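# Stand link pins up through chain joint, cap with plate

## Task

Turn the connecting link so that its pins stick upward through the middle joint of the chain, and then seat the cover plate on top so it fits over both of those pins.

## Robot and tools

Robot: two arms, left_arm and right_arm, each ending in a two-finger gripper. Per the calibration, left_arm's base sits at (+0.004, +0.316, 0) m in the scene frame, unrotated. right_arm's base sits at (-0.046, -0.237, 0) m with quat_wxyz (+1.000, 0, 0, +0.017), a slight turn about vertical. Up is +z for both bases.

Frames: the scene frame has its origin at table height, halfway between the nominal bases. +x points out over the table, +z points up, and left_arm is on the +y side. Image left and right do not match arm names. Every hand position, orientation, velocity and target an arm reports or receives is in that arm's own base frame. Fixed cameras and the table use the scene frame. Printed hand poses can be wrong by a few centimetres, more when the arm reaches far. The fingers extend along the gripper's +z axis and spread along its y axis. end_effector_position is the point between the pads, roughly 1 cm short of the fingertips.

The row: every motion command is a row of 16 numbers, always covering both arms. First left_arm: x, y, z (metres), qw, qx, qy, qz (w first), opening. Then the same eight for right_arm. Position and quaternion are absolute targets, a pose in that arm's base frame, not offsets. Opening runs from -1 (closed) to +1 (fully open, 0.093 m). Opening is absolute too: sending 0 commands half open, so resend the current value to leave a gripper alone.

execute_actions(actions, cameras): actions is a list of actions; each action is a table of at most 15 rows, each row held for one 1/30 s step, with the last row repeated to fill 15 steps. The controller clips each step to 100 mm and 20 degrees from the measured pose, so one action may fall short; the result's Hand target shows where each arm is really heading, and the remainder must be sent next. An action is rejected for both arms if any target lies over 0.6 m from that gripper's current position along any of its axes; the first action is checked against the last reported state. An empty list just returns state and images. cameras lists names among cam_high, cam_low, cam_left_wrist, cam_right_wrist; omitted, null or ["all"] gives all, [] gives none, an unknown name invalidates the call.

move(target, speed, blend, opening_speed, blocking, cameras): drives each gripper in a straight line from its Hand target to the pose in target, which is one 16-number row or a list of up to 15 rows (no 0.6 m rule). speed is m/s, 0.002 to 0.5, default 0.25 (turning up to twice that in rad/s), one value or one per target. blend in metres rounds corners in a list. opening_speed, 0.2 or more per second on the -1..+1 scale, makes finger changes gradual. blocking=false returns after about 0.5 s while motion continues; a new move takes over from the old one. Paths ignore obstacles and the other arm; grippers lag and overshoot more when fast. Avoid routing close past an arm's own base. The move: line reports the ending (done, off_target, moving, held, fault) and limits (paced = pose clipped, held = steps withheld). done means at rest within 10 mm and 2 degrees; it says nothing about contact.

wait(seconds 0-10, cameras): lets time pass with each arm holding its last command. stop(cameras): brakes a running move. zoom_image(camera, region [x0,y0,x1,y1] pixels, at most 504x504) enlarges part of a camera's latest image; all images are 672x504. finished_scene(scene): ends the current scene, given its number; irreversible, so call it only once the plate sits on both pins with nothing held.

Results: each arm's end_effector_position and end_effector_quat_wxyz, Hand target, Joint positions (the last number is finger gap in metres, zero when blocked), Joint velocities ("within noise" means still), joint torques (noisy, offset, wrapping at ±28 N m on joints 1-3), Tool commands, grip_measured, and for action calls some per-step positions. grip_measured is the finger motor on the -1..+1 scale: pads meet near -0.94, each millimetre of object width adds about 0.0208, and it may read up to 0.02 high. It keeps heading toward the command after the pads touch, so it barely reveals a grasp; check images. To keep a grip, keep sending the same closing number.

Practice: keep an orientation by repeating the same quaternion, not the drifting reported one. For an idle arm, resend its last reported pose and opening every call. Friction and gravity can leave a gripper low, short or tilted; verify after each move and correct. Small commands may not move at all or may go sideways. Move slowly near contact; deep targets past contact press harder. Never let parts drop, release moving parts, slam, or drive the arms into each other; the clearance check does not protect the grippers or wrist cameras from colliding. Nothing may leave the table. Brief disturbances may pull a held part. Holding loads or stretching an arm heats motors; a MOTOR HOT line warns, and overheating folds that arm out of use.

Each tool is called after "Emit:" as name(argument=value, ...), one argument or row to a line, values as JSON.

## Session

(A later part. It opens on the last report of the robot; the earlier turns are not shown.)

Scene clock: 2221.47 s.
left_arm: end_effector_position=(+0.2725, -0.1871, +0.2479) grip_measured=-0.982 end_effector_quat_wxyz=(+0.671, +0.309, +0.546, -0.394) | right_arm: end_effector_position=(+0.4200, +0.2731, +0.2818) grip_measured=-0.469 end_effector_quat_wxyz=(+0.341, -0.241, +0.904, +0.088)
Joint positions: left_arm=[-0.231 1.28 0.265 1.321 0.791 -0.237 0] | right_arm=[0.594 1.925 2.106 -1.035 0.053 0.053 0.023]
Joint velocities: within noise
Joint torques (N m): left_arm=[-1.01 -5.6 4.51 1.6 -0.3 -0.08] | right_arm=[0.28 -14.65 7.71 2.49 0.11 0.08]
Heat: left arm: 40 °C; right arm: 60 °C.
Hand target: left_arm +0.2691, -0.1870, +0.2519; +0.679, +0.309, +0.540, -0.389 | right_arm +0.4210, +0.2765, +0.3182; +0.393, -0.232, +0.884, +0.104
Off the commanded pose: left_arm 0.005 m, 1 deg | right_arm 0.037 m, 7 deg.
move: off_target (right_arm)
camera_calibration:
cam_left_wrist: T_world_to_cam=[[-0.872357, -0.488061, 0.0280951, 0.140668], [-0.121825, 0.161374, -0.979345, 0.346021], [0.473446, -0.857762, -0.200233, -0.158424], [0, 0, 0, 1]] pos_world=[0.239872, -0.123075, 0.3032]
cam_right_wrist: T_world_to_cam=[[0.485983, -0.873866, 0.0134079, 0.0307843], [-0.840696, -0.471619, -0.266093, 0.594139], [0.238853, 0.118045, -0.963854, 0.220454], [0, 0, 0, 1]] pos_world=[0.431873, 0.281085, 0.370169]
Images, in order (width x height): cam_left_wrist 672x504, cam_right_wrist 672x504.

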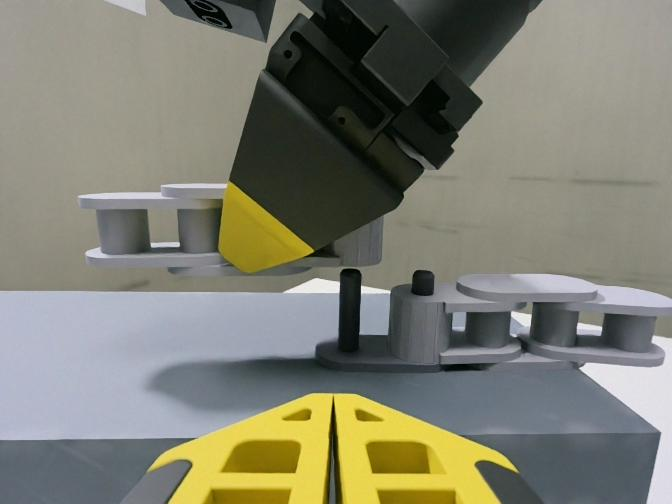

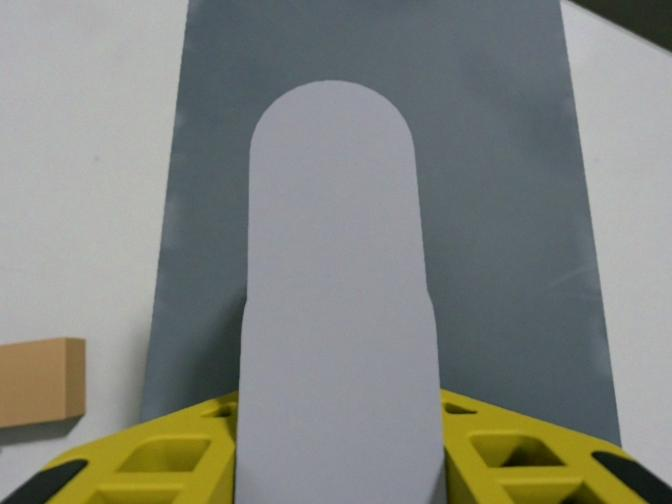

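Emit:
move(
  target=[
    [0.269, -0.187, 0.252, 0.6791, 0.3094, 0.5402, -0.3889, -1, 0.4215, 0.2793, 0.318, 0.3940, -0.2320, 0.8830, 0.1035, -0.9],
    [0.269, -0.187, 0.252, 0.6791, 0.3094, 0.5402, -0.3889, -1, 0.4215, 0.2793, 0.315, 0.3940, -0.2320, 0.8830, 0.1035, -0.9],
  ],
  speed=0.03,
  cameras=["cam_left_wrist","cam_right_wrist"],
)

Emit:
zoom_image(
  camera="cam_left_wrist",
  region=[250, 130, 450, 330],
)

Scene clock: 2236.43 s.
left_arm: end_effector_position=(+0.2725, -0.1871, +0.2479) grip_measured=-0.982 end_effector_quat_wxyz=(+0.671, +0.309, +0.546, -0.394) | right_arm: end_effector_position=(+0.4191, +0.2750, +0.2776) grip_measured=-0.469 end_effector_quat_wxyz=(+0.339, -0.242, +0.905, +0.088)
Joint positions: left_arm=[-0.231 1.28 0.265 1.321 0.791 -0.237 0] | right_arm=[0.599 1.921 2.085 -1.02 0.056 0.057 0.023]
Joint velocities: within noise
Joint torques (N m): left_arm=[-1.02 -5.6 4.51 1.59 -0.3 -0.08] | right_arm=[0.38 -15.02 7.64 2.52 0.11 0.04]
Heat: left arm: 40 °C; right arm: 63 °C.
Hand target: left_arm +0.2691, -0.1870, +0.2519; +0.679, +0.309, +0.540, -0.389 | right_arm +0.4195, +0.2779, +0.3151; +0.393, -0.232, +0.884, +0.104
Off the commanded pose: left_arm 0.005 m, 1 deg | right_arm 0.038 m, 7 deg.
move: off_target (right_arm)
camera_calibration:
cam_left_wrist: T_world_to_cam=[[-0.872357, -0.488061, 0.0280951, 0.140668], [-0.121825, 0.161374, -0.979345, 0.346021], [0.473446, -0.857762, -0.200233, -0.158424], [0, 0, 0, 1]] pos_world=[0.239872, -0.123075, 0.3032]
cam_right_wrist: T_world_to_cam=[[0.486558, -0.873545, 0.013429, 0.0325641], [-0.841066, -0.472515, -0.263321, 0.592795], [0.236368, 0.116826, -0.964615, 0.217918], [0, 0, 0, 1]] pos_world=[0.431226, 0.283092, 0.365865]
Images, in order (width x height): cam_left_wrist 672x504, cam_right_wrist 672x504.

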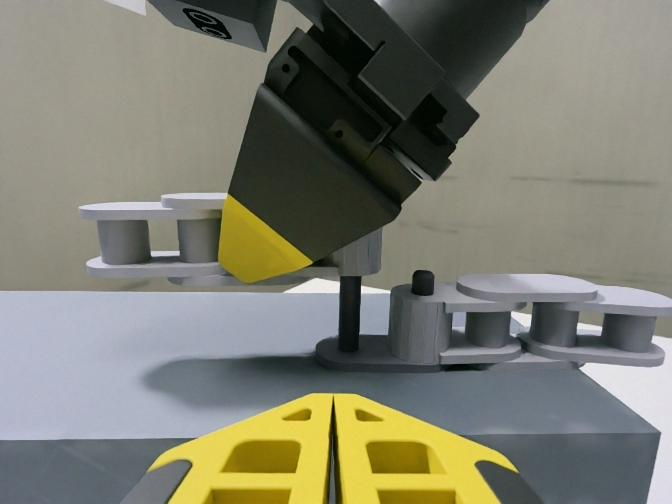

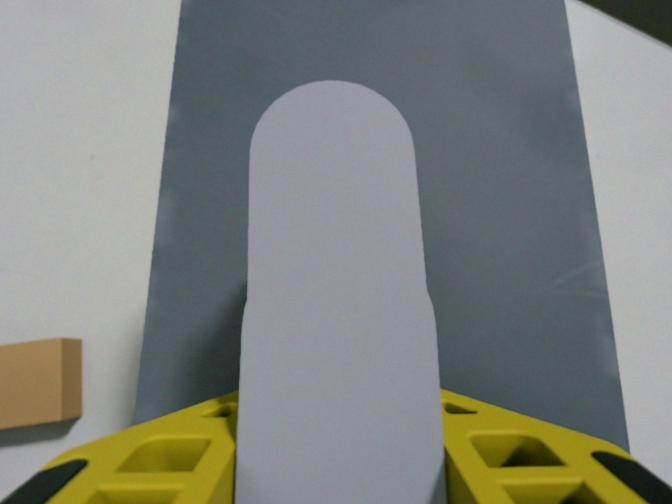

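Scaled by 2.520 from the camera's 672x504 image, which has a finer 960x720 frame.

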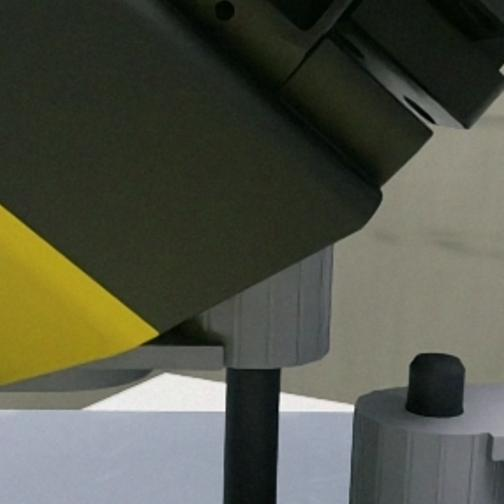

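Emit:
move(
  target=[
    [0.269, -0.187, 0.252, 0.6791, 0.3094, 0.5402, -0.3889, -1, 0.4180, 0.2740, 0.335, 0.3940, -0.2320, 0.8830, 0.1035, -0.9],
    [0.269, -0.187, 0.252, 0.6791, 0.3094, 0.5402, -0.3889, -1, 0.4190, 0.2820, 0.335, 0.3940, -0.2320, 0.8830, 0.1035, -0.9],
    [0.269, -0.187, 0.252, 0.6791, 0.3094, 0.5402, -0.3889, -1, 0.4190, 0.2820, 0.316, 0.3940, -0.2320, 0.8830, 0.1035, -0.9],
  ],
  speed=[0.07,0.05,0.03],
  cameras=["cam_left_wrist","cam_right_wrist"],
)

Emit:
zoom_image(
  camera="cam_left_wrist",
  region=[250, 130, 450, 330],
)

Scene clock: 2277.30 s.
left_arm: end_effector_position=(+0.2725, -0.1871, +0.2479) grip_measured=-0.982 end_effector_quat_wxyz=(+0.671, +0.309, +0.546, -0.394) | right_arm: end_effector_position=(+0.4152, +0.2790, +0.2798) grip_measured=-0.469 end_effector_quat_wxyz=(+0.340, -0.243, +0.904, +0.088)
Joint positions: left_arm=[-0.231 1.28 0.265 1.321 0.791 -0.237 0] | right_arm=[0.613 1.918 2.089 -1.025 0.063 0.063 0.023]
Joint velocities: within noise
Joint torques (N m): left_arm=[-1.02 -5.6 4.52 1.6 -0.29 -0.08] | right_arm=[0.12 -14.65 7.47 2.48 0.16 0.05]
Heat: left arm: 40 °C; right arm: 74 °C. Fold the right arm in close to its base, or ease its load, before you think long.
Hand target: left_arm +0.2691, -0.1870, +0.2519; +0.679, +0.309, +0.540, -0.389 | right_arm +0.4171, +0.2807, +0.3161; +0.393, -0.232, +0.884, +0.104
Off the commanded pose: left_arm 0.005 m, 1 deg | right_arm 0.037 m, 7 deg.
MOTOR HOT: joint 2 (shoulder) of the right arm reports 74 °C; the controller's stop level is 90 °C. To cool a motor, set the load down, stop pushing, or move to a pose that needs little force.
move: off_target (right_arm)
camera_calibration:
cam_left_wrist: T_world_to_cam=[[-0.872357, -0.488061, 0.0280951, 0.140668], [-0.121825, 0.161374, -0.979345, 0.346021], [0.473446, -0.857762, -0.200233, -0.158424], [0, 0, 0, 1]] pos_world=[0.239872, -0.123075, 0.3032]
cam_right_wrist: T_world_to_cam=[[0.489872, -0.87167, 0.0147172, 0.0357514], [-0.838517, -0.475726, -0.265658, 0.59248], [0.238567, 0.117798, -0.963955, 0.219118], [0, 0, 0, 1]] pos_world=[0.427016, 0.28721, 0.368091]
Images, in order (width x height): cam_left_wrist 672x504, cam_right_wrist 672x504.

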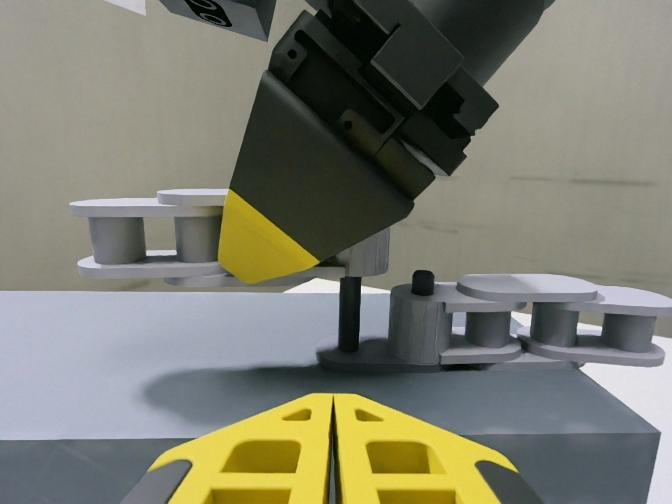

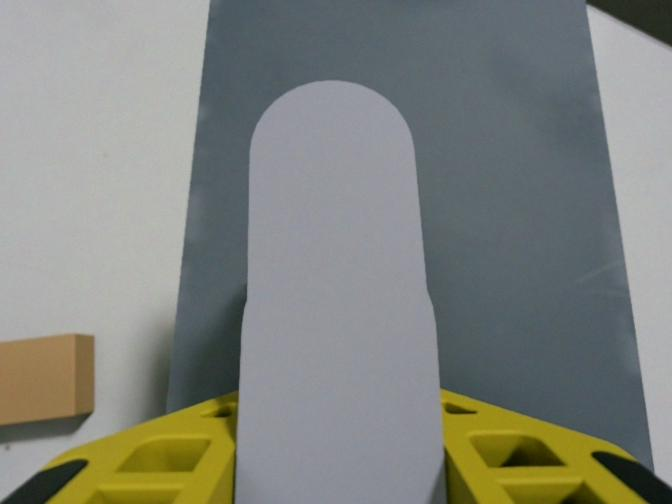

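Scaled by 2.520 from the camera's 672x504 image, which has a finer 960x720 frame.

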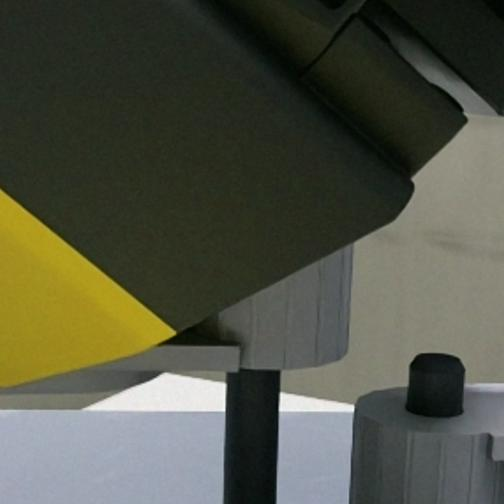

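Emit:
move(
  target=[
    [0.269, -0.187, 0.252, 0.6791, 0.3094, 0.5402, -0.3889, -1, 0.4180, 0.2650, 0.335, 0.3940, -0.2320, 0.8830, 0.1035, -0.9],
    [0.269, -0.187, 0.252, 0.6791, 0.3094, 0.5402, -0.3889, -1, 0.4200, 0.206, 0.325, 0.3940, -0.2320, 0.8830, 0.1035, -0.9],
    [0.269, -0.187, 0.252, 0.6791, 0.3094, 0.5402, -0.3889, -1, 0.4200, 0.206, 0.268, 0.3940, -0.2320, 0.8830, 0.1035, -0.9],
    [0.269, -0.187, 0.252, 0.6791, 0.3094, 0.5402, -0.3889, -1, 0.4200, 0.206, 0.268, 0.3940, -0.2320, 0.8830, 0.1035, -0.1],
    [0.269, -0.187, 0.252, 0.6791, 0.3094, 0.5402, -0.3889, -1, 0.4180, 0.206, 0.30, 0.3466, -0.2377, 0.9028, 0.0912, -0.1],
  ],
  speed=0.12,
  opening_speed=0.8,
  cameras=["cam_right_wrist"],
)

Emit:
move(
  target=[
    [0.269, -0.187, 0.252, 0.6791, 0.3094, 0.5402, -0.3889, -1, 0.340, 0.165, 0.33, 0.3318, -0.2273, 0.9118, 0.0827, -0.1],
    [0.269, -0.187, 0.252, 0.6791, 0.3094, 0.5402, -0.3889, -1, 0.20, 0.02, 0.26, 0.5, 0, 0.866, 0, -0.1],
  ],
  speed=0.2,
  cameras=["cam_low"],
)

Scene clock: 2295.70 s.
left_arm: end_effector_position=(+0.2725, -0.1871, +0.2479) grip_measured=-0.982 end_effector_quat_wxyz=(+0.671, +0.309, +0.546, -0.394) | right_arm: end_effector_position=(+0.4191, +0.2038, +0.3025) grip_measured=-0.101 end_effector_quat_wxyz=(+0.355, -0.231, +0.901, +0.092)
Joint positions: left_arm=[-0.231 1.28 0.265 1.321 0.791 -0.237 0] | right_arm=[0.435 1.771 1.97 -1.019 -0.048 -0.048 0.04]
Joint velocities: within noise
Joint torques (N m): left_arm=[-1.01 -5.6 4.51 1.6 -0.29 -0.08] | right_arm=[0.21 -7.16 9.07 1.6 -0.03 -0.07]
Heat: left arm: 40 °C; right arm: 70 °C.
Hand target: left_arm +0.2691, -0.1870, +0.2519; +0.679, +0.309, +0.540, -0.389 | right_arm +0.4180, +0.2060, +0.3000; +0.347, -0.238, +0.903, +0.091
Off the commanded pose: left_arm 0.005 m, 1 deg | right_arm 0.003 m, 1 deg.
MOTOR HOT: cleared for the motors of the right arm.
move: done; target 4's new opening was sent with right_arm's hand 0.027 m and 6 deg from that target
camera_calibration:
cam_right_wrist: T_world_to_cam=[[0.471672, -0.881754, 0.00590931, -0.019724], [-0.840907, -0.451818, -0.297884, 0.57189], [0.265331, 0.135534, -0.954584, 0.231274], [0, 0, 0, 1]] pos_world=[0.428845, 0.209653, 0.391244]
Images, in order (width x height): cam_right_wrist 672x504.

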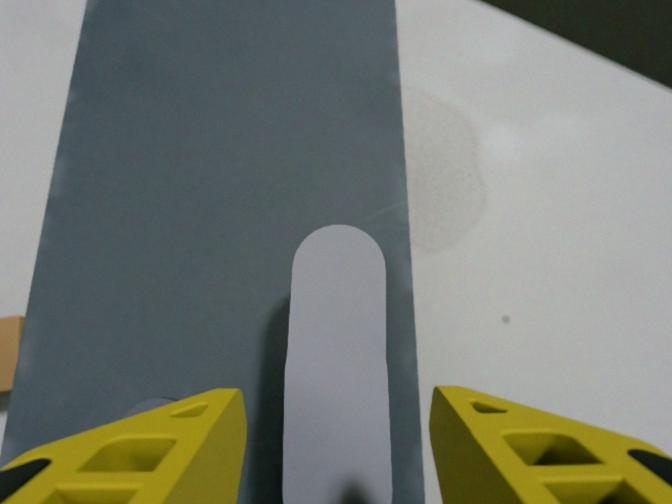

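Scene clock: 2298.30 s.
left_arm: end_effector_position=(+0.2725, -0.1871, +0.2479) grip_measured=-0.982 end_effector_quat_wxyz=(+0.671, +0.309, +0.546, -0.394) | right_arm: end_effector_position=(+0.2004, +0.0235, +0.2642) grip_measured=-0.101 end_effector_quat_wxyz=(+0.504, -0.008, +0.864, +0.006)
Joint positions: left_arm=[-0.231 1.28 0.265 1.321 0.791 -0.237 0] | right_arm=[0.362 0.499 0.873 -0.916 0.295 0.175 0.04]
Joint velocities: within noise
Joint torques (N m): left_arm=[-1.02 -5.6 4.52 1.6 -0.29 -0.08] | right_arm=[-1.05 1.78 5.7 2.04 0.2 0.1]
Heat: left arm: 40 °C; right arm: 69 °C.
Hand target: left_arm +0.2691, -0.1870, +0.2519; +0.679, +0.309, +0.540, -0.389 | right_arm +0.2000, +0.0200, +0.2600; +0.500, +0.000, +0.866, +0.000
Off the commanded pose: left_arm 0.005 m, 1 deg | right_arm 0.006 m, 1 deg.
move: done
Images, in order (width x height): cam_low 672x504.

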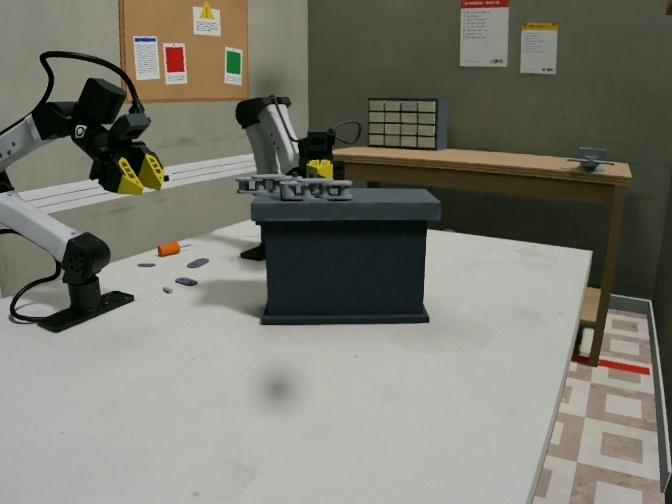

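Emit:
move(
  target=[
    [0.269, -0.187, 0.252, 0.6791, 0.3094, 0.5402, -0.3889, -1, 0.40, 0.195, 0.30, 0.3466, -0.2377, 0.9028, 0.0912, -0.1],
    [0.269, -0.187, 0.252, 0.6791, 0.3094, 0.5402, -0.3889, -1, 0.4200, 0.2055, 0.275, 0.3466, -0.2377, 0.9028, 0.0912, -0.1],
    [0.269, -0.187, 0.252, 0.6791, 0.3094, 0.5402, -0.3889, -1, 0.4200, 0.2055, 0.245, 0.3466, -0.2377, 0.9028, 0.0912, -0.1],
    [0.269, -0.187, 0.252, 0.6791, 0.3094, 0.5402, -0.3889, -1, 0.4200, 0.2055, 0.245, 0.3466, -0.2377, 0.9028, 0.0912, -0.95],
  ],
  speed=[0.2,0.15,0.08,0.08],
  opening_speed=1.0,
  cameras=["cam_right_wrist"],
)

Scene clock: 2373.17 s.
left_arm: end_effector_position=(+0.2725, -0.1871, +0.2479) grip_measured=-0.982 end_effector_quat_wxyz=(+0.671, +0.309, +0.546, -0.394) | right_arm: end_effector_position=(+0.4209, +0.2021, +0.2489) grip_measured=-0.458 end_effector_quat_wxyz=(+0.350, -0.231, +0.903, +0.091)
Joint positions: left_arm=[-0.231 1.28 0.265 1.321 0.791 -0.237 0] | right_arm=[0.429 1.713 1.685 -0.805 -0.051 -0.052 0.023]
Joint velocities: within noise
Joint torques (N m): left_arm=[-1.02 -5.59 4.51 1.6 -0.3 -0.08] | right_arm=[0.29 -8.09 7.13 1.87 -0.1 -0.08]
Heat: left arm: 40 °C; right arm: 50 °C.
Hand target: left_arm +0.2691, -0.1870, +0.2519; +0.679, +0.309, +0.540, -0.389 | right_arm +0.4199, +0.2054, +0.2450; +0.347, -0.238, +0.903, +0.091
Off the commanded pose: left_arm 0.005 m, 1 deg | right_arm 0.005 m, 1 deg.
move: done
camera_calibration:
cam_right_wrist: T_world_to_cam=[[0.470874, -0.882185, 0.00524094, -0.0211372], [-0.844629, -0.452528, -0.286044, 0.555432], [0.254715, 0.130264, -0.958202, 0.186352], [0, 0, 0, 1]] pos_world=[0.43162, 0.208427, 0.337552]
Images, in order (width x height): cam_right_wrist 672x504.

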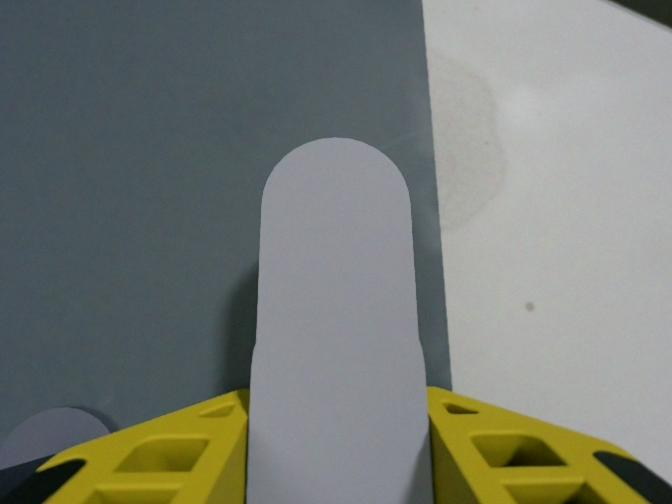

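Emit:
execute_actions(
  actions=[],
)

Scene clock: 2420.60 s.
left_arm: end_effector_position=(+0.2725, -0.1871, +0.2479) grip_measured=-0.982 end_effector_quat_wxyz=(+0.671, +0.309, +0.546, -0.394) | right_arm: end_effector_position=(+0.4209, +0.2021, +0.2489) grip_measured=-0.458 end_effector_quat_wxyz=(+0.350, -0.231, +0.903, +0.091)
Joint positions: left_arm=[-0.231 1.28 0.265 1.321 0.791 -0.237 0] | right_arm=[0.429 1.713 1.685 -0.805 -0.051 -0.052 0.023]
Joint velocities: within noise
Joint torques (N m): left_arm=[-1.02 -5.59 4.52 1.59 -0.3 -0.08] | right_arm=[0.23 -8.18 6.95 1.83 -0.04 -0.09]
Heat: left arm: 40 °C; right arm: 53 °C.
Hand target: left_arm +0.2691, -0.1870, +0.2519; +0.679, +0.309, +0.540, -0.389 | right_arm +0.4199, +0.2054, +0.2450; +0.347, -0.238, +0.903, +0.091
Tool commands: left_gripper/opening=-1.0 right_gripper/opening=-0.95
Off the commanded pose: left_arm 0.005 m, 1 deg | right_arm 0.005 m, 1 deg.
camera_calibration:
cam_left_wrist: T_world_to_cam=[[-0.872357, -0.488061, 0.0280951, 0.140668], [-0.121825, 0.161374, -0.979345, 0.346021], [0.473446, -0.857762, -0.200233, -0.158424], [0, 0, 0, 1]] pos_world=[0.239872, -0.123075, 0.3032]
cam_right_wrist: T_world_to_cam=[[0.471122, -0.882051, 0.00549804, -0.0213326], [-0.844465, -0.45283, -0.286047, 0.555425], [0.254798, 0.13012, -0.9582, 0.186346], [0, 0, 0, 1]] pos_world=[0.431607, 0.20845, 0.337552]

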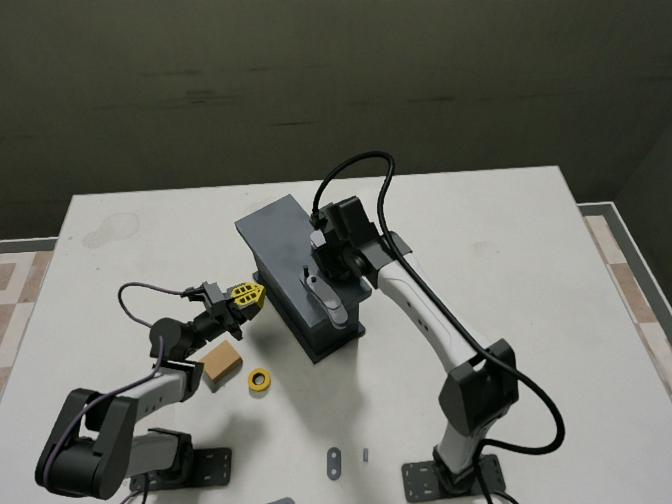

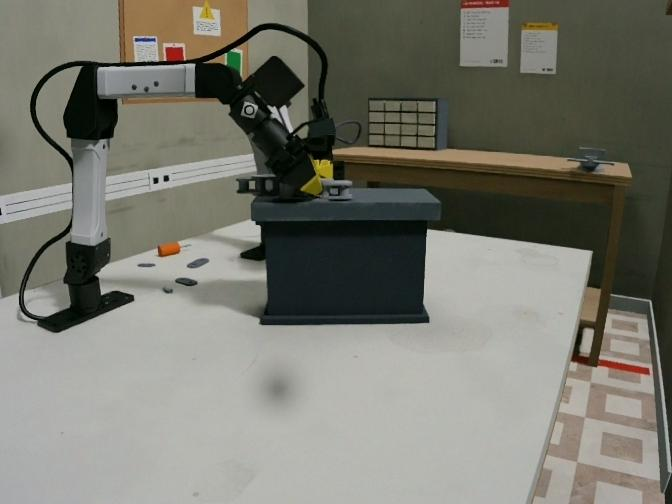

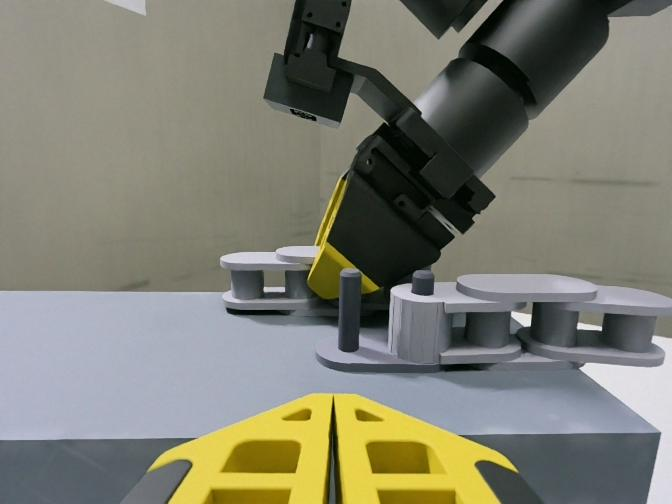

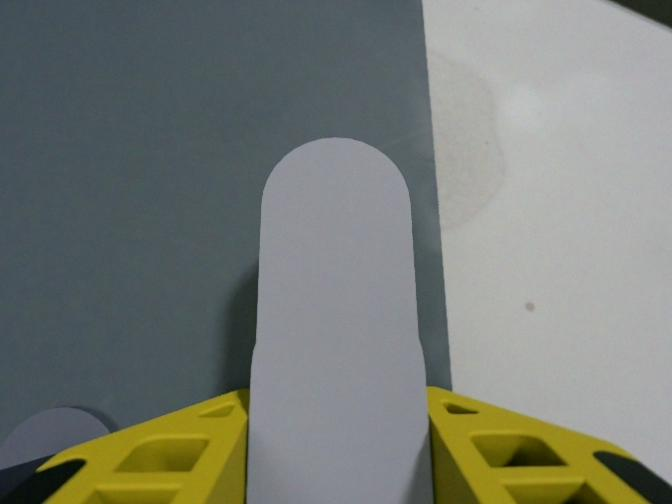

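Emit:
move(
  target=[
    [0.22,-0.02,0.25,0.330,0.243,0.908,-0.0886,-1,0.423,0.206,0.32,0.3778,-0.2336,0.8903,0.0992,-0.95],
    [0.22,-0.02,0.25,0.330,0.243,0.908,-0.0886,-1,0.33,0.21,0.335,0.3541,-0.3890,0.8343,0.1651,-0.95],
    [0.22,-0.02,0.25,0.330,0.243,0.908,-0.0886,-1,0.16,0.25,0.32,0.2690,-0.6677,0.6337,0.2834,-0.95],
  ],
  speed=[0.15,0.2,0.2],
  blend=0.02,
)

Scene clock: 2458.63 s.
left_arm: end_effector_position=(+0.2162, -0.0248, +0.2408) grip_measured=-0.982 end_effector_quat_wxyz=(+0.321, +0.242, +0.910, -0.103) | right_arm: end_effector_position=(+0.1680, +0.2471, +0.3083) grip_measured=-0.458 end_effector_quat_wxyz=(-0.251, +0.663, -0.653, -0.268)
Joint positions: left_arm=[0.254 0.948 1.149 -1.262 0.484 0.645 0] | right_arm=[0.653 1.354 1.633 -1.356 -0.593 -0.778 0.023]
Joint velocities: within noise
Joint torques (N m): left_arm=[0.69 -0.21 8.43 1.21 0.17 -0.07] | right_arm=[-0.06 -6.2 6.46 1.43 -0.82 -0.15]
Heat: left arm: 40 °C; right arm: 53 °C.
Hand target: left_arm +0.2199, -0.0201, +0.2499; +0.330, +0.243, +0.908, -0.088 | right_arm +0.1599, +0.2497, +0.3199; -0.269, +0.668, -0.633, -0.283
Off the commanded pose: left_arm 0.011 m, 2 deg | right_arm 0.014 m, 4 deg.
move: off_target (left_arm, right_arm)
camera_calibration:
cam_left_wrist: T_world_to_cam=[[-0.50023, -0.864585, 0.0475702, 0.0764963], [-0.840178, 0.471353, -0.268193, 0.297775], [0.209453, -0.174126, -0.96219, 0.263513], [0, 0, 0, 1]] pos_world=[0.233256, -0.0283348, 0.329772]
cam_right_wrist: T_world_to_cam=[[0.99991, 0.0094982, -0.0094854, -0.167338], [0.00624711, -0.954714, -0.297459, 0.363823], [-0.0118812, 0.297373, -0.954687, 0.304173], [0, 0, 0, 1]] pos_world=[0.168664, 0.258484, 0.397026]

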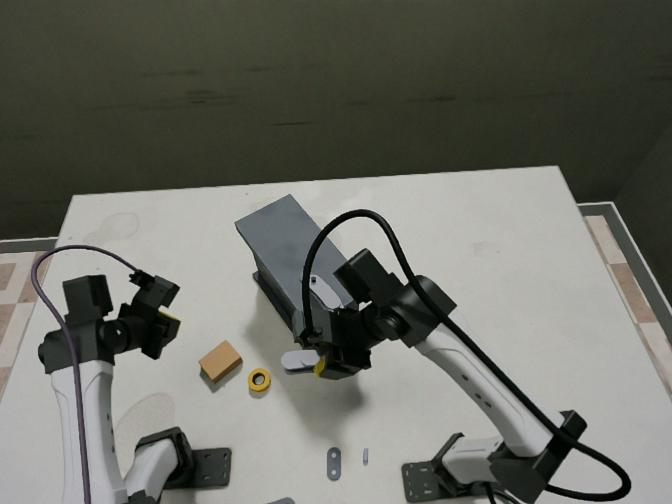

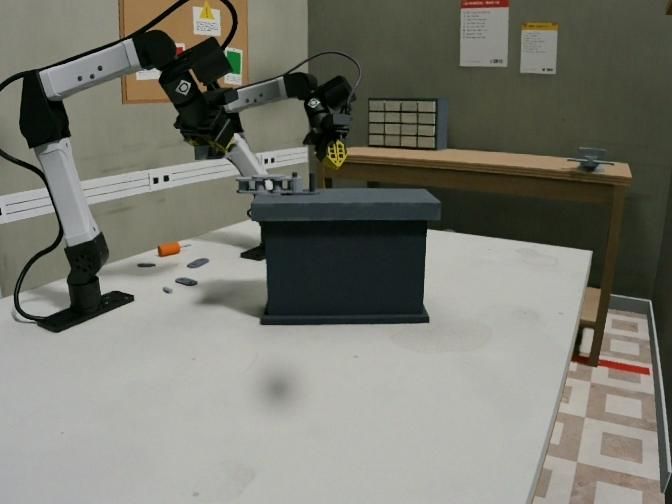

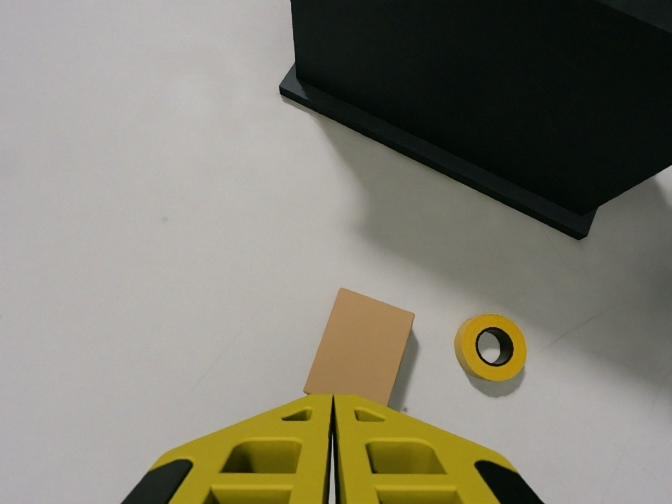

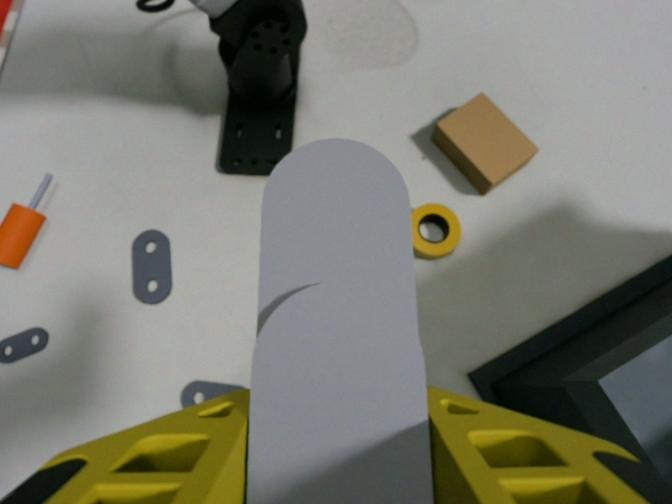

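Emit:
move(
  target=[
    [0.22,-0.02,0.25,0.330,0.243,0.908,-0.0886,-1,0.15,0.262,0.12,0.2690,-0.6677,0.6337,0.2834,-0.95],
    [0.22,-0.02,0.25,0.330,0.243,0.908,-0.0886,-1,0.15,0.262,0.055,0.2690,-0.6677,0.6337,0.2834,-0.95],
  ],
  speed=[0.2,0.1],
  blend=0.02,
)

Emit:
zoom_image(
  camera="cam_low",
  region=[100, 200, 300, 330],
)

Scene clock: 2469.57 s.
left_arm: end_effector_position=(+0.2161, -0.0248, +0.2408) grip_measured=-0.982 end_effector_quat_wxyz=(+0.321, +0.242, +0.910, -0.102) | right_arm: end_effector_position=(+0.1467, +0.2525, +0.0477) grip_measured=-0.458 end_effector_quat_wxyz=(-0.248, +0.667, -0.647, -0.275)
Joint positions: left_arm=[0.254 0.948 1.149 -1.262 0.484 0.645 0] | right_arm=[0.726 1.329 0.52 -0.237 -0.575 -0.718 0.023]
Joint velocities: within noise
Joint torques (N m): left_arm=[0.69 -0.23 8.43 1.21 0.16 -0.07] | right_arm=[0.16 -3.54 6.72 1.88 -0.56 0.11]
Heat: left arm: 39 °C; right arm: 52 °C.
Hand target: left_arm +0.2198, -0.0201, +0.2499; +0.330, +0.243, +0.908, -0.088 | right_arm +0.1497, +0.2615, +0.0554; -0.268, +0.668, -0.633, -0.283
Off the commanded pose: left_arm 0.011 m, 2 deg | right_arm 0.012 m, 3 deg.
move: off_target (left_arm, right_arm)
camera_calibration:
cam_left_wrist: T_world_to_cam=[[-0.500309, -0.864551, 0.0473595, 0.0765667], [-0.840213, 0.471559, -0.267719, 0.297576], [0.209124, -0.173734, -0.962332, 0.263586], [0, 0, 0, 1]] pos_world=[0.233212, -0.0283349, 0.329698]
cam_right_wrist: T_world_to_cam=[[0.999451, 0.0287467, -0.0164934, -0.153089], [0.0223992, -0.952685, -0.303132, 0.289019], [-0.0244271, 0.302596, -0.952806, 0.0539673], [0, 0, 0, 1]] pos_world=[0.147849, 0.263415, 0.136506]

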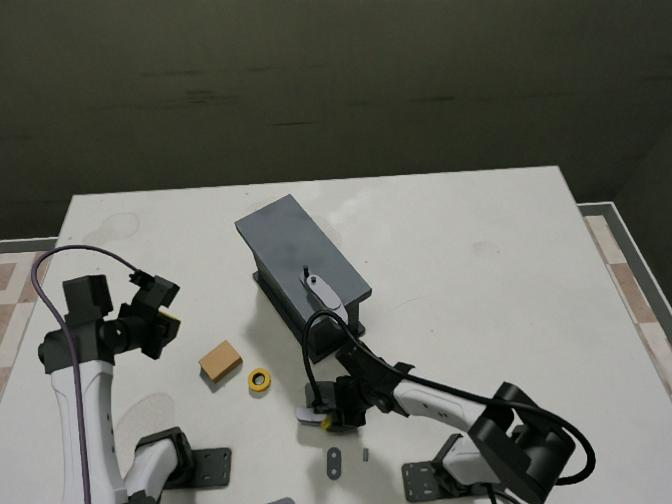

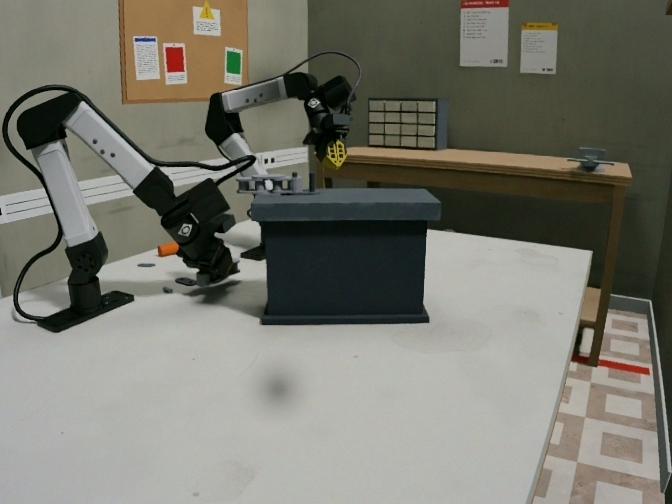

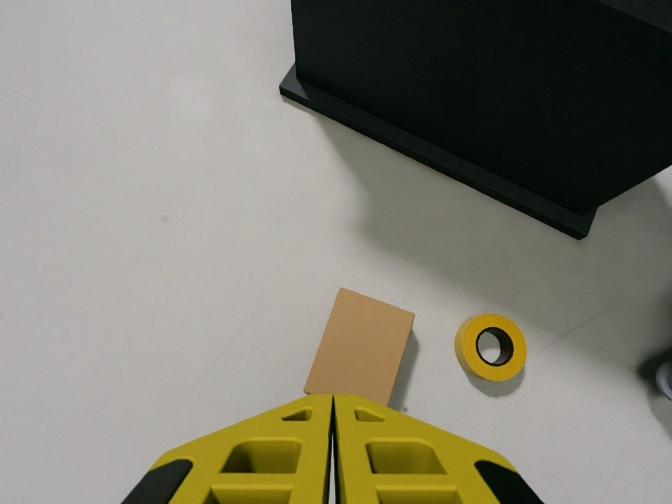

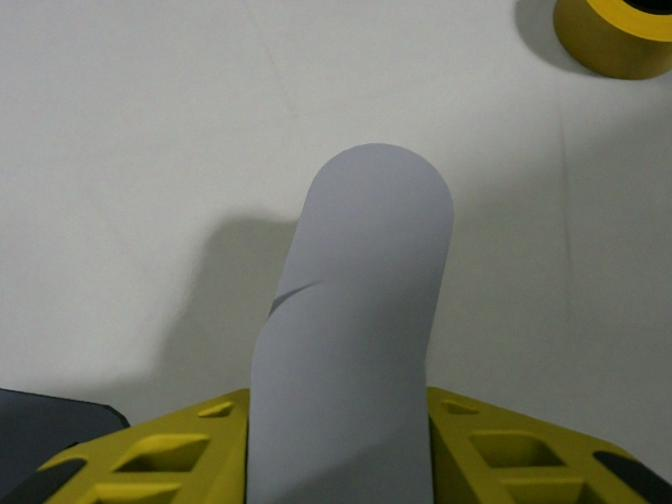

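Scaled by 2.520 from the camera's 672x504 image, which has a finer 960x720 frame.

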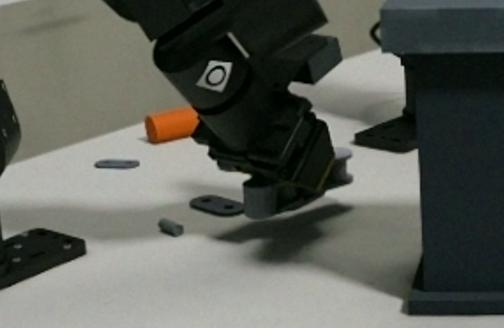

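Emit:
move(
  target=[0.22,-0.02,0.25,0.330,0.243,0.908,-0.0886,-1,0.15,0.262,0.033,0.2690,-0.6677,0.6337,0.2834,-0.95],
  speed=0.05,
  cameras=["cam_low","cam_right_wrist"],
)

Emit:
zoom_image(
  camera="cam_low",
  region=[130, 200, 280, 300],
)

Scene clock: 2480.63 s.
left_arm: end_effector_position=(+0.2161, -0.0248, +0.2408) grip_measured=-0.982 end_effector_quat_wxyz=(+0.321, +0.242, +0.910, -0.102) | right_arm: end_effector_position=(+0.1483, +0.2545, +0.0282) grip_measured=-0.458 end_effector_quat_wxyz=(-0.253, +0.667, -0.644, -0.276)
Joint positions: left_arm=[0.254 0.948 1.149 -1.262 0.484 0.645 0] | right_arm=[0.726 1.401 0.471 -0.104 -0.578 -0.717 0.023]
Joint velocities: within noise
Joint torques (N m): left_arm=[0.69 -0.23 8.43 1.21 0.17 -0.07] | right_arm=[0.32 -3.82 6.12 1.89 -0.53 0.02]
Heat: left arm: 38 °C; right arm: 51 °C.
Hand target: left_arm +0.2198, -0.0201, +0.2499; +0.330, +0.243, +0.908, -0.088 | right_arm +0.1498, +0.2617, +0.0334; -0.269, +0.668, -0.633, -0.283
Off the commanded pose: left_arm 0.011 m, 2 deg | right_arm 0.009 m, 2 deg.
move: off_target (left_arm)
camera_calibration:
cam_right_wrist: T_world_to_cam=[[0.99951, 0.0296663, -0.0100105, -0.155478], [0.025073, -0.949891, -0.311575, 0.284045], [-0.0187522, 0.311171, -0.950169, 0.0318109], [0, 0, 0, 1]] pos_world=[0.148876, 0.264526, 0.117171]
Images, in order (width x height): cam_low 672x504, cam_right_wrist 672x504.

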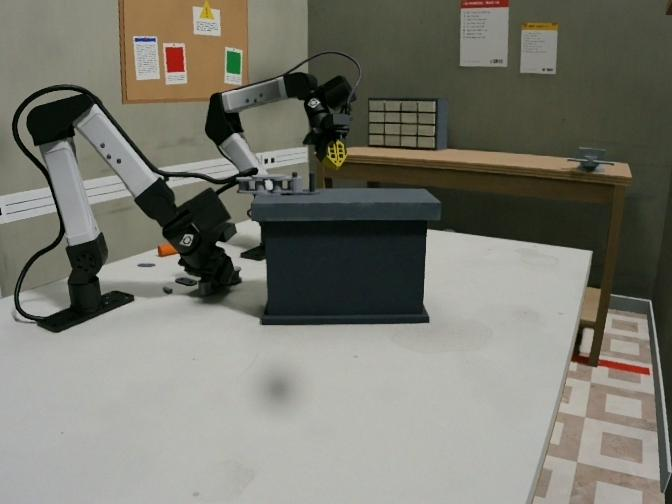

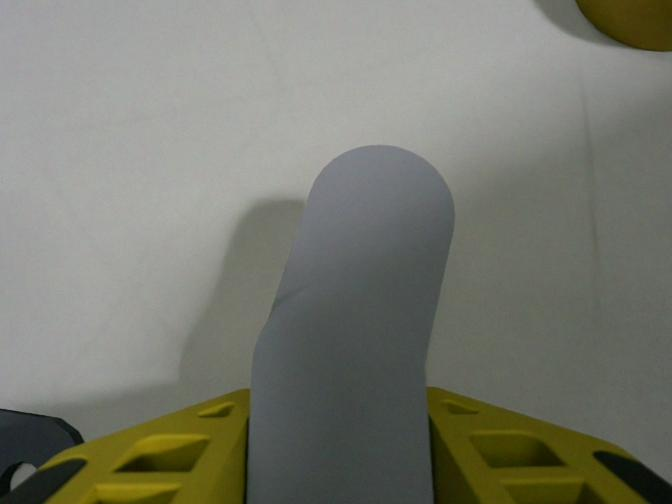

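Scaled by 3.360 from the camera's 672x504 image, which has a finer 960x720 frame.

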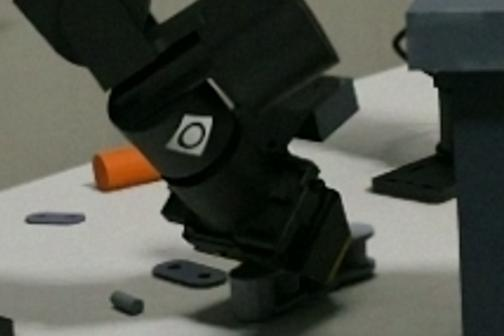

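Emit:
move(
  target=[0.22,-0.02,0.25,0.330,0.243,0.908,-0.0886,-1,0.15,0.262,0.023,0.2690,-0.6677,0.6337,0.2834,-0.95],
  speed=0.05,
  cameras=["cam_low","cam_right_wrist"],
)

Emit:
zoom_image(
  camera="cam_low",
  region=[130, 200, 280, 300],
)

Scene clock: 2485.83 s.
left_arm: end_effector_position=(+0.2161, -0.0248, +0.2408) grip_measured=-0.982 end_effector_quat_wxyz=(+0.321, +0.242, +0.910, -0.102) | right_arm: end_effector_position=(+0.1527, +0.2612, +0.0271) grip_measured=-0.458 end_effector_quat_wxyz=(-0.272, +0.667, -0.634, -0.281)
Joint positions: left_arm=[0.254 0.948 1.149 -1.262 0.484 0.645 0] | right_arm=[0.726 1.432 0.457 -0.017 -0.593 -0.714 0.023]
Joint velocities: within noise
Joint torques (N m): left_arm=[0.69 -0.23 8.43 1.21 0.17 -0.07] | right_arm=[0.36 -3.07 4.9 1.67 -0.4 0.03]
Heat: left arm: 38 °C; right arm: 50 °C.
Hand target: left_arm +0.2198, -0.0201, +0.2499; +0.330, +0.243, +0.908, -0.089 | right_arm +0.1499, +0.2618, +0.0231; -0.269, +0.668, -0.634, -0.283
Off the commanded pose: left_arm 0.011 m, 2 deg | right_arm 0.005 m, 0 deg.
move: off_target (left_arm)
camera_calibration:
cam_right_wrist: T_world_to_cam=[[0.999278, 0.0358009, 0.0127083, -0.162274], [0.0379862, -0.937206, -0.3467, 0.285676], [-0.000501912, 0.346933, -0.93789, 0.0162409], [0, 0, 0, 1]] pos_world=[0.151314, 0.267913, 0.116338]
Images, in order (width x height): cam_low 672x504, cam_right_wrist 672x504.

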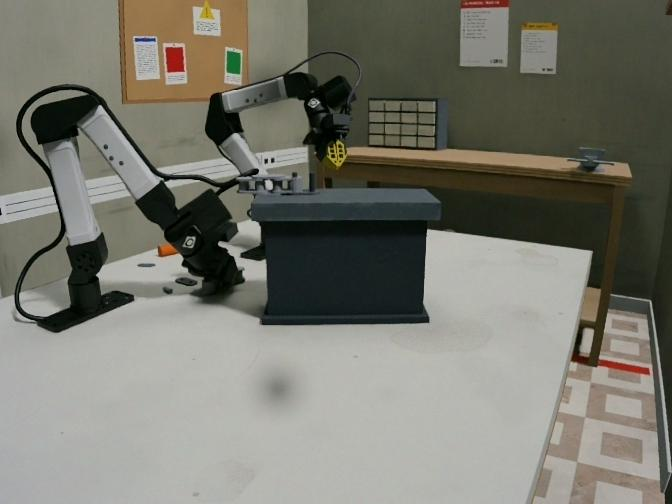

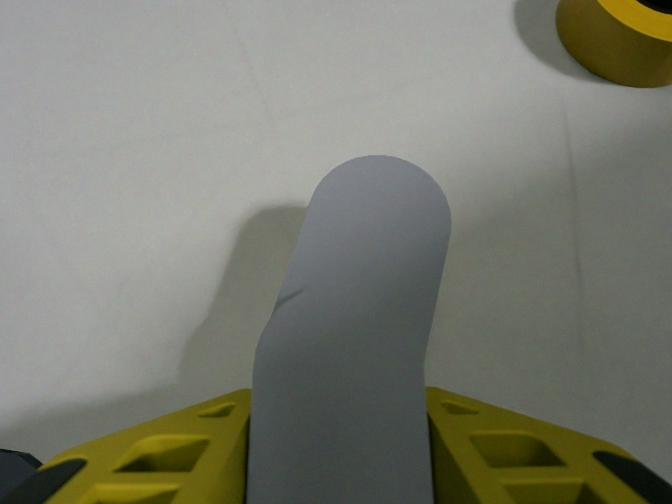

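Scaled by 3.360 from the camera's 672x504 image, which has a finer 960x720 frame.

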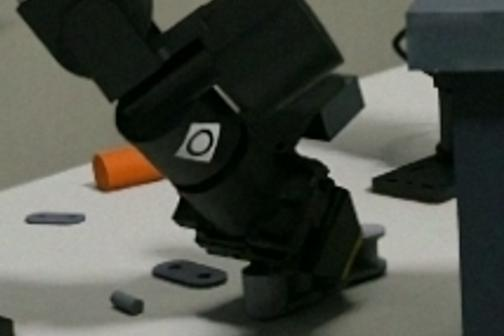

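Emit:
move(
  target=[
    [0.22,-0.02,0.25,0.330,0.243,0.908,-0.0886,-1,0.151,0.262,0.023,0.2466,-0.677,0.6425,0.2598,-0.95],
    [0.22,-0.02,0.25,0.330,0.243,0.908,-0.0886,-1,0.151,0.262,0.023,0.2466,-0.677,0.6425,0.2598,-0.1],
  ],
  speed=0.05,
  opening_speed=0.5,
  cameras=["cam_low","cam_right_wrist"],
)

Emit:
zoom_image(
  camera="cam_low",
  region=[130, 200, 280, 300],
)

Scene clock: 2496.53 s.
left_arm: end_effector_position=(+0.2161, -0.0248, +0.2408) grip_measured=-0.982 end_effector_quat_wxyz=(+0.321, +0.242, +0.910, -0.102) | right_arm: end_effector_position=(+0.1516, +0.2615, +0.0248) grip_measured=-0.101 end_effector_quat_wxyz=(-0.256, +0.674, -0.640, -0.264)
Joint positions: left_arm=[0.254 0.948 1.149 -1.262 0.484 0.645 0] | right_arm=[0.752 1.435 0.486 -0.073 -0.546 -0.714 0.04]
Joint velocities: within noise
Joint torques (N m): left_arm=[0.68 -0.23 8.43 1.21 0.17 -0.07] | right_arm=[0.5 -3.41 7.42 1.21 -0.25 -0.08]
Heat: left arm: 38 °C; right arm: 49 °C.
Hand target: left_arm +0.2198, -0.0201, +0.2499; +0.330, +0.243, +0.908, -0.089 | right_arm +0.1510, +0.2619, +0.0230; -0.247, +0.677, -0.643, -0.260
Off the commanded pose: left_arm 0.011 m, 2 deg | right_arm 0.002 m, 1 deg.
move: off_target (left_arm)
camera_calibration:
cam_right_wrist: T_world_to_cam=[[0.999194, 0.0374543, 0.014469, -0.161602], [0.0400683, -0.953362, -0.299157, 0.287895], [0.00258945, 0.299495, -0.954094, 0.0263604], [0, 0, 0, 1]] pos_world=[0.149867, 0.272626, 0.113614]
Images, in order (width x height): cam_low 672x504, cam_right_wrist 672x504.

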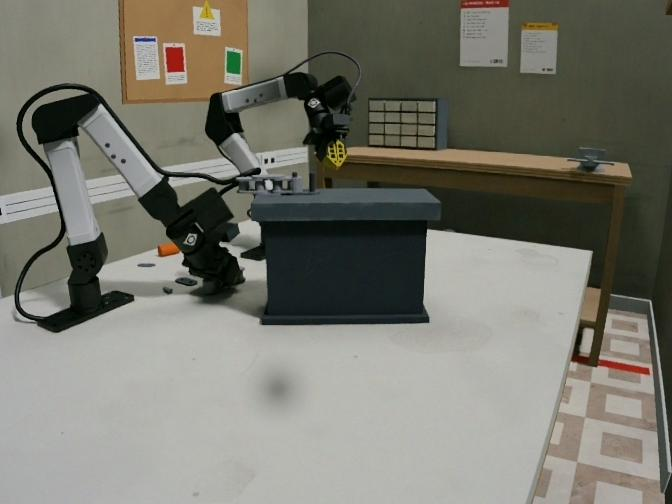

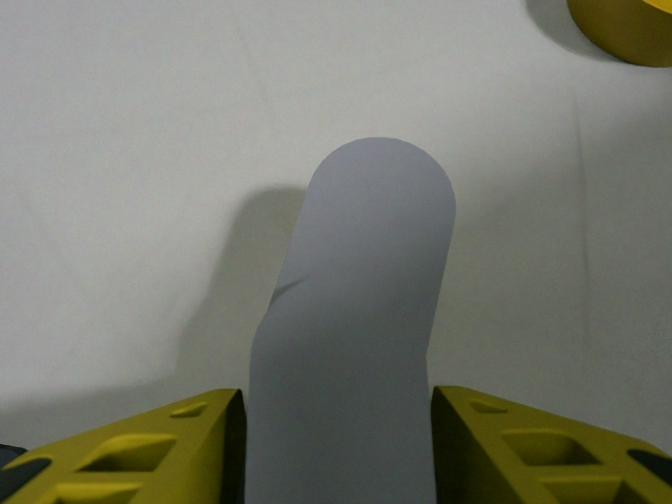

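Scaled by 3.360 from the camera's 672x504 image, which has a finer 960x720 frame.

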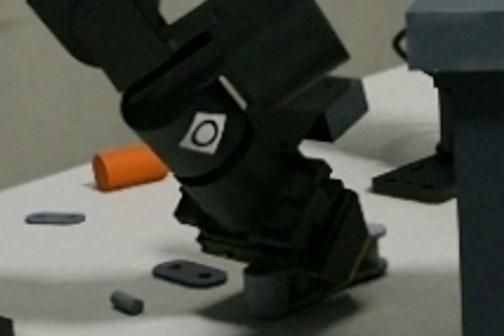

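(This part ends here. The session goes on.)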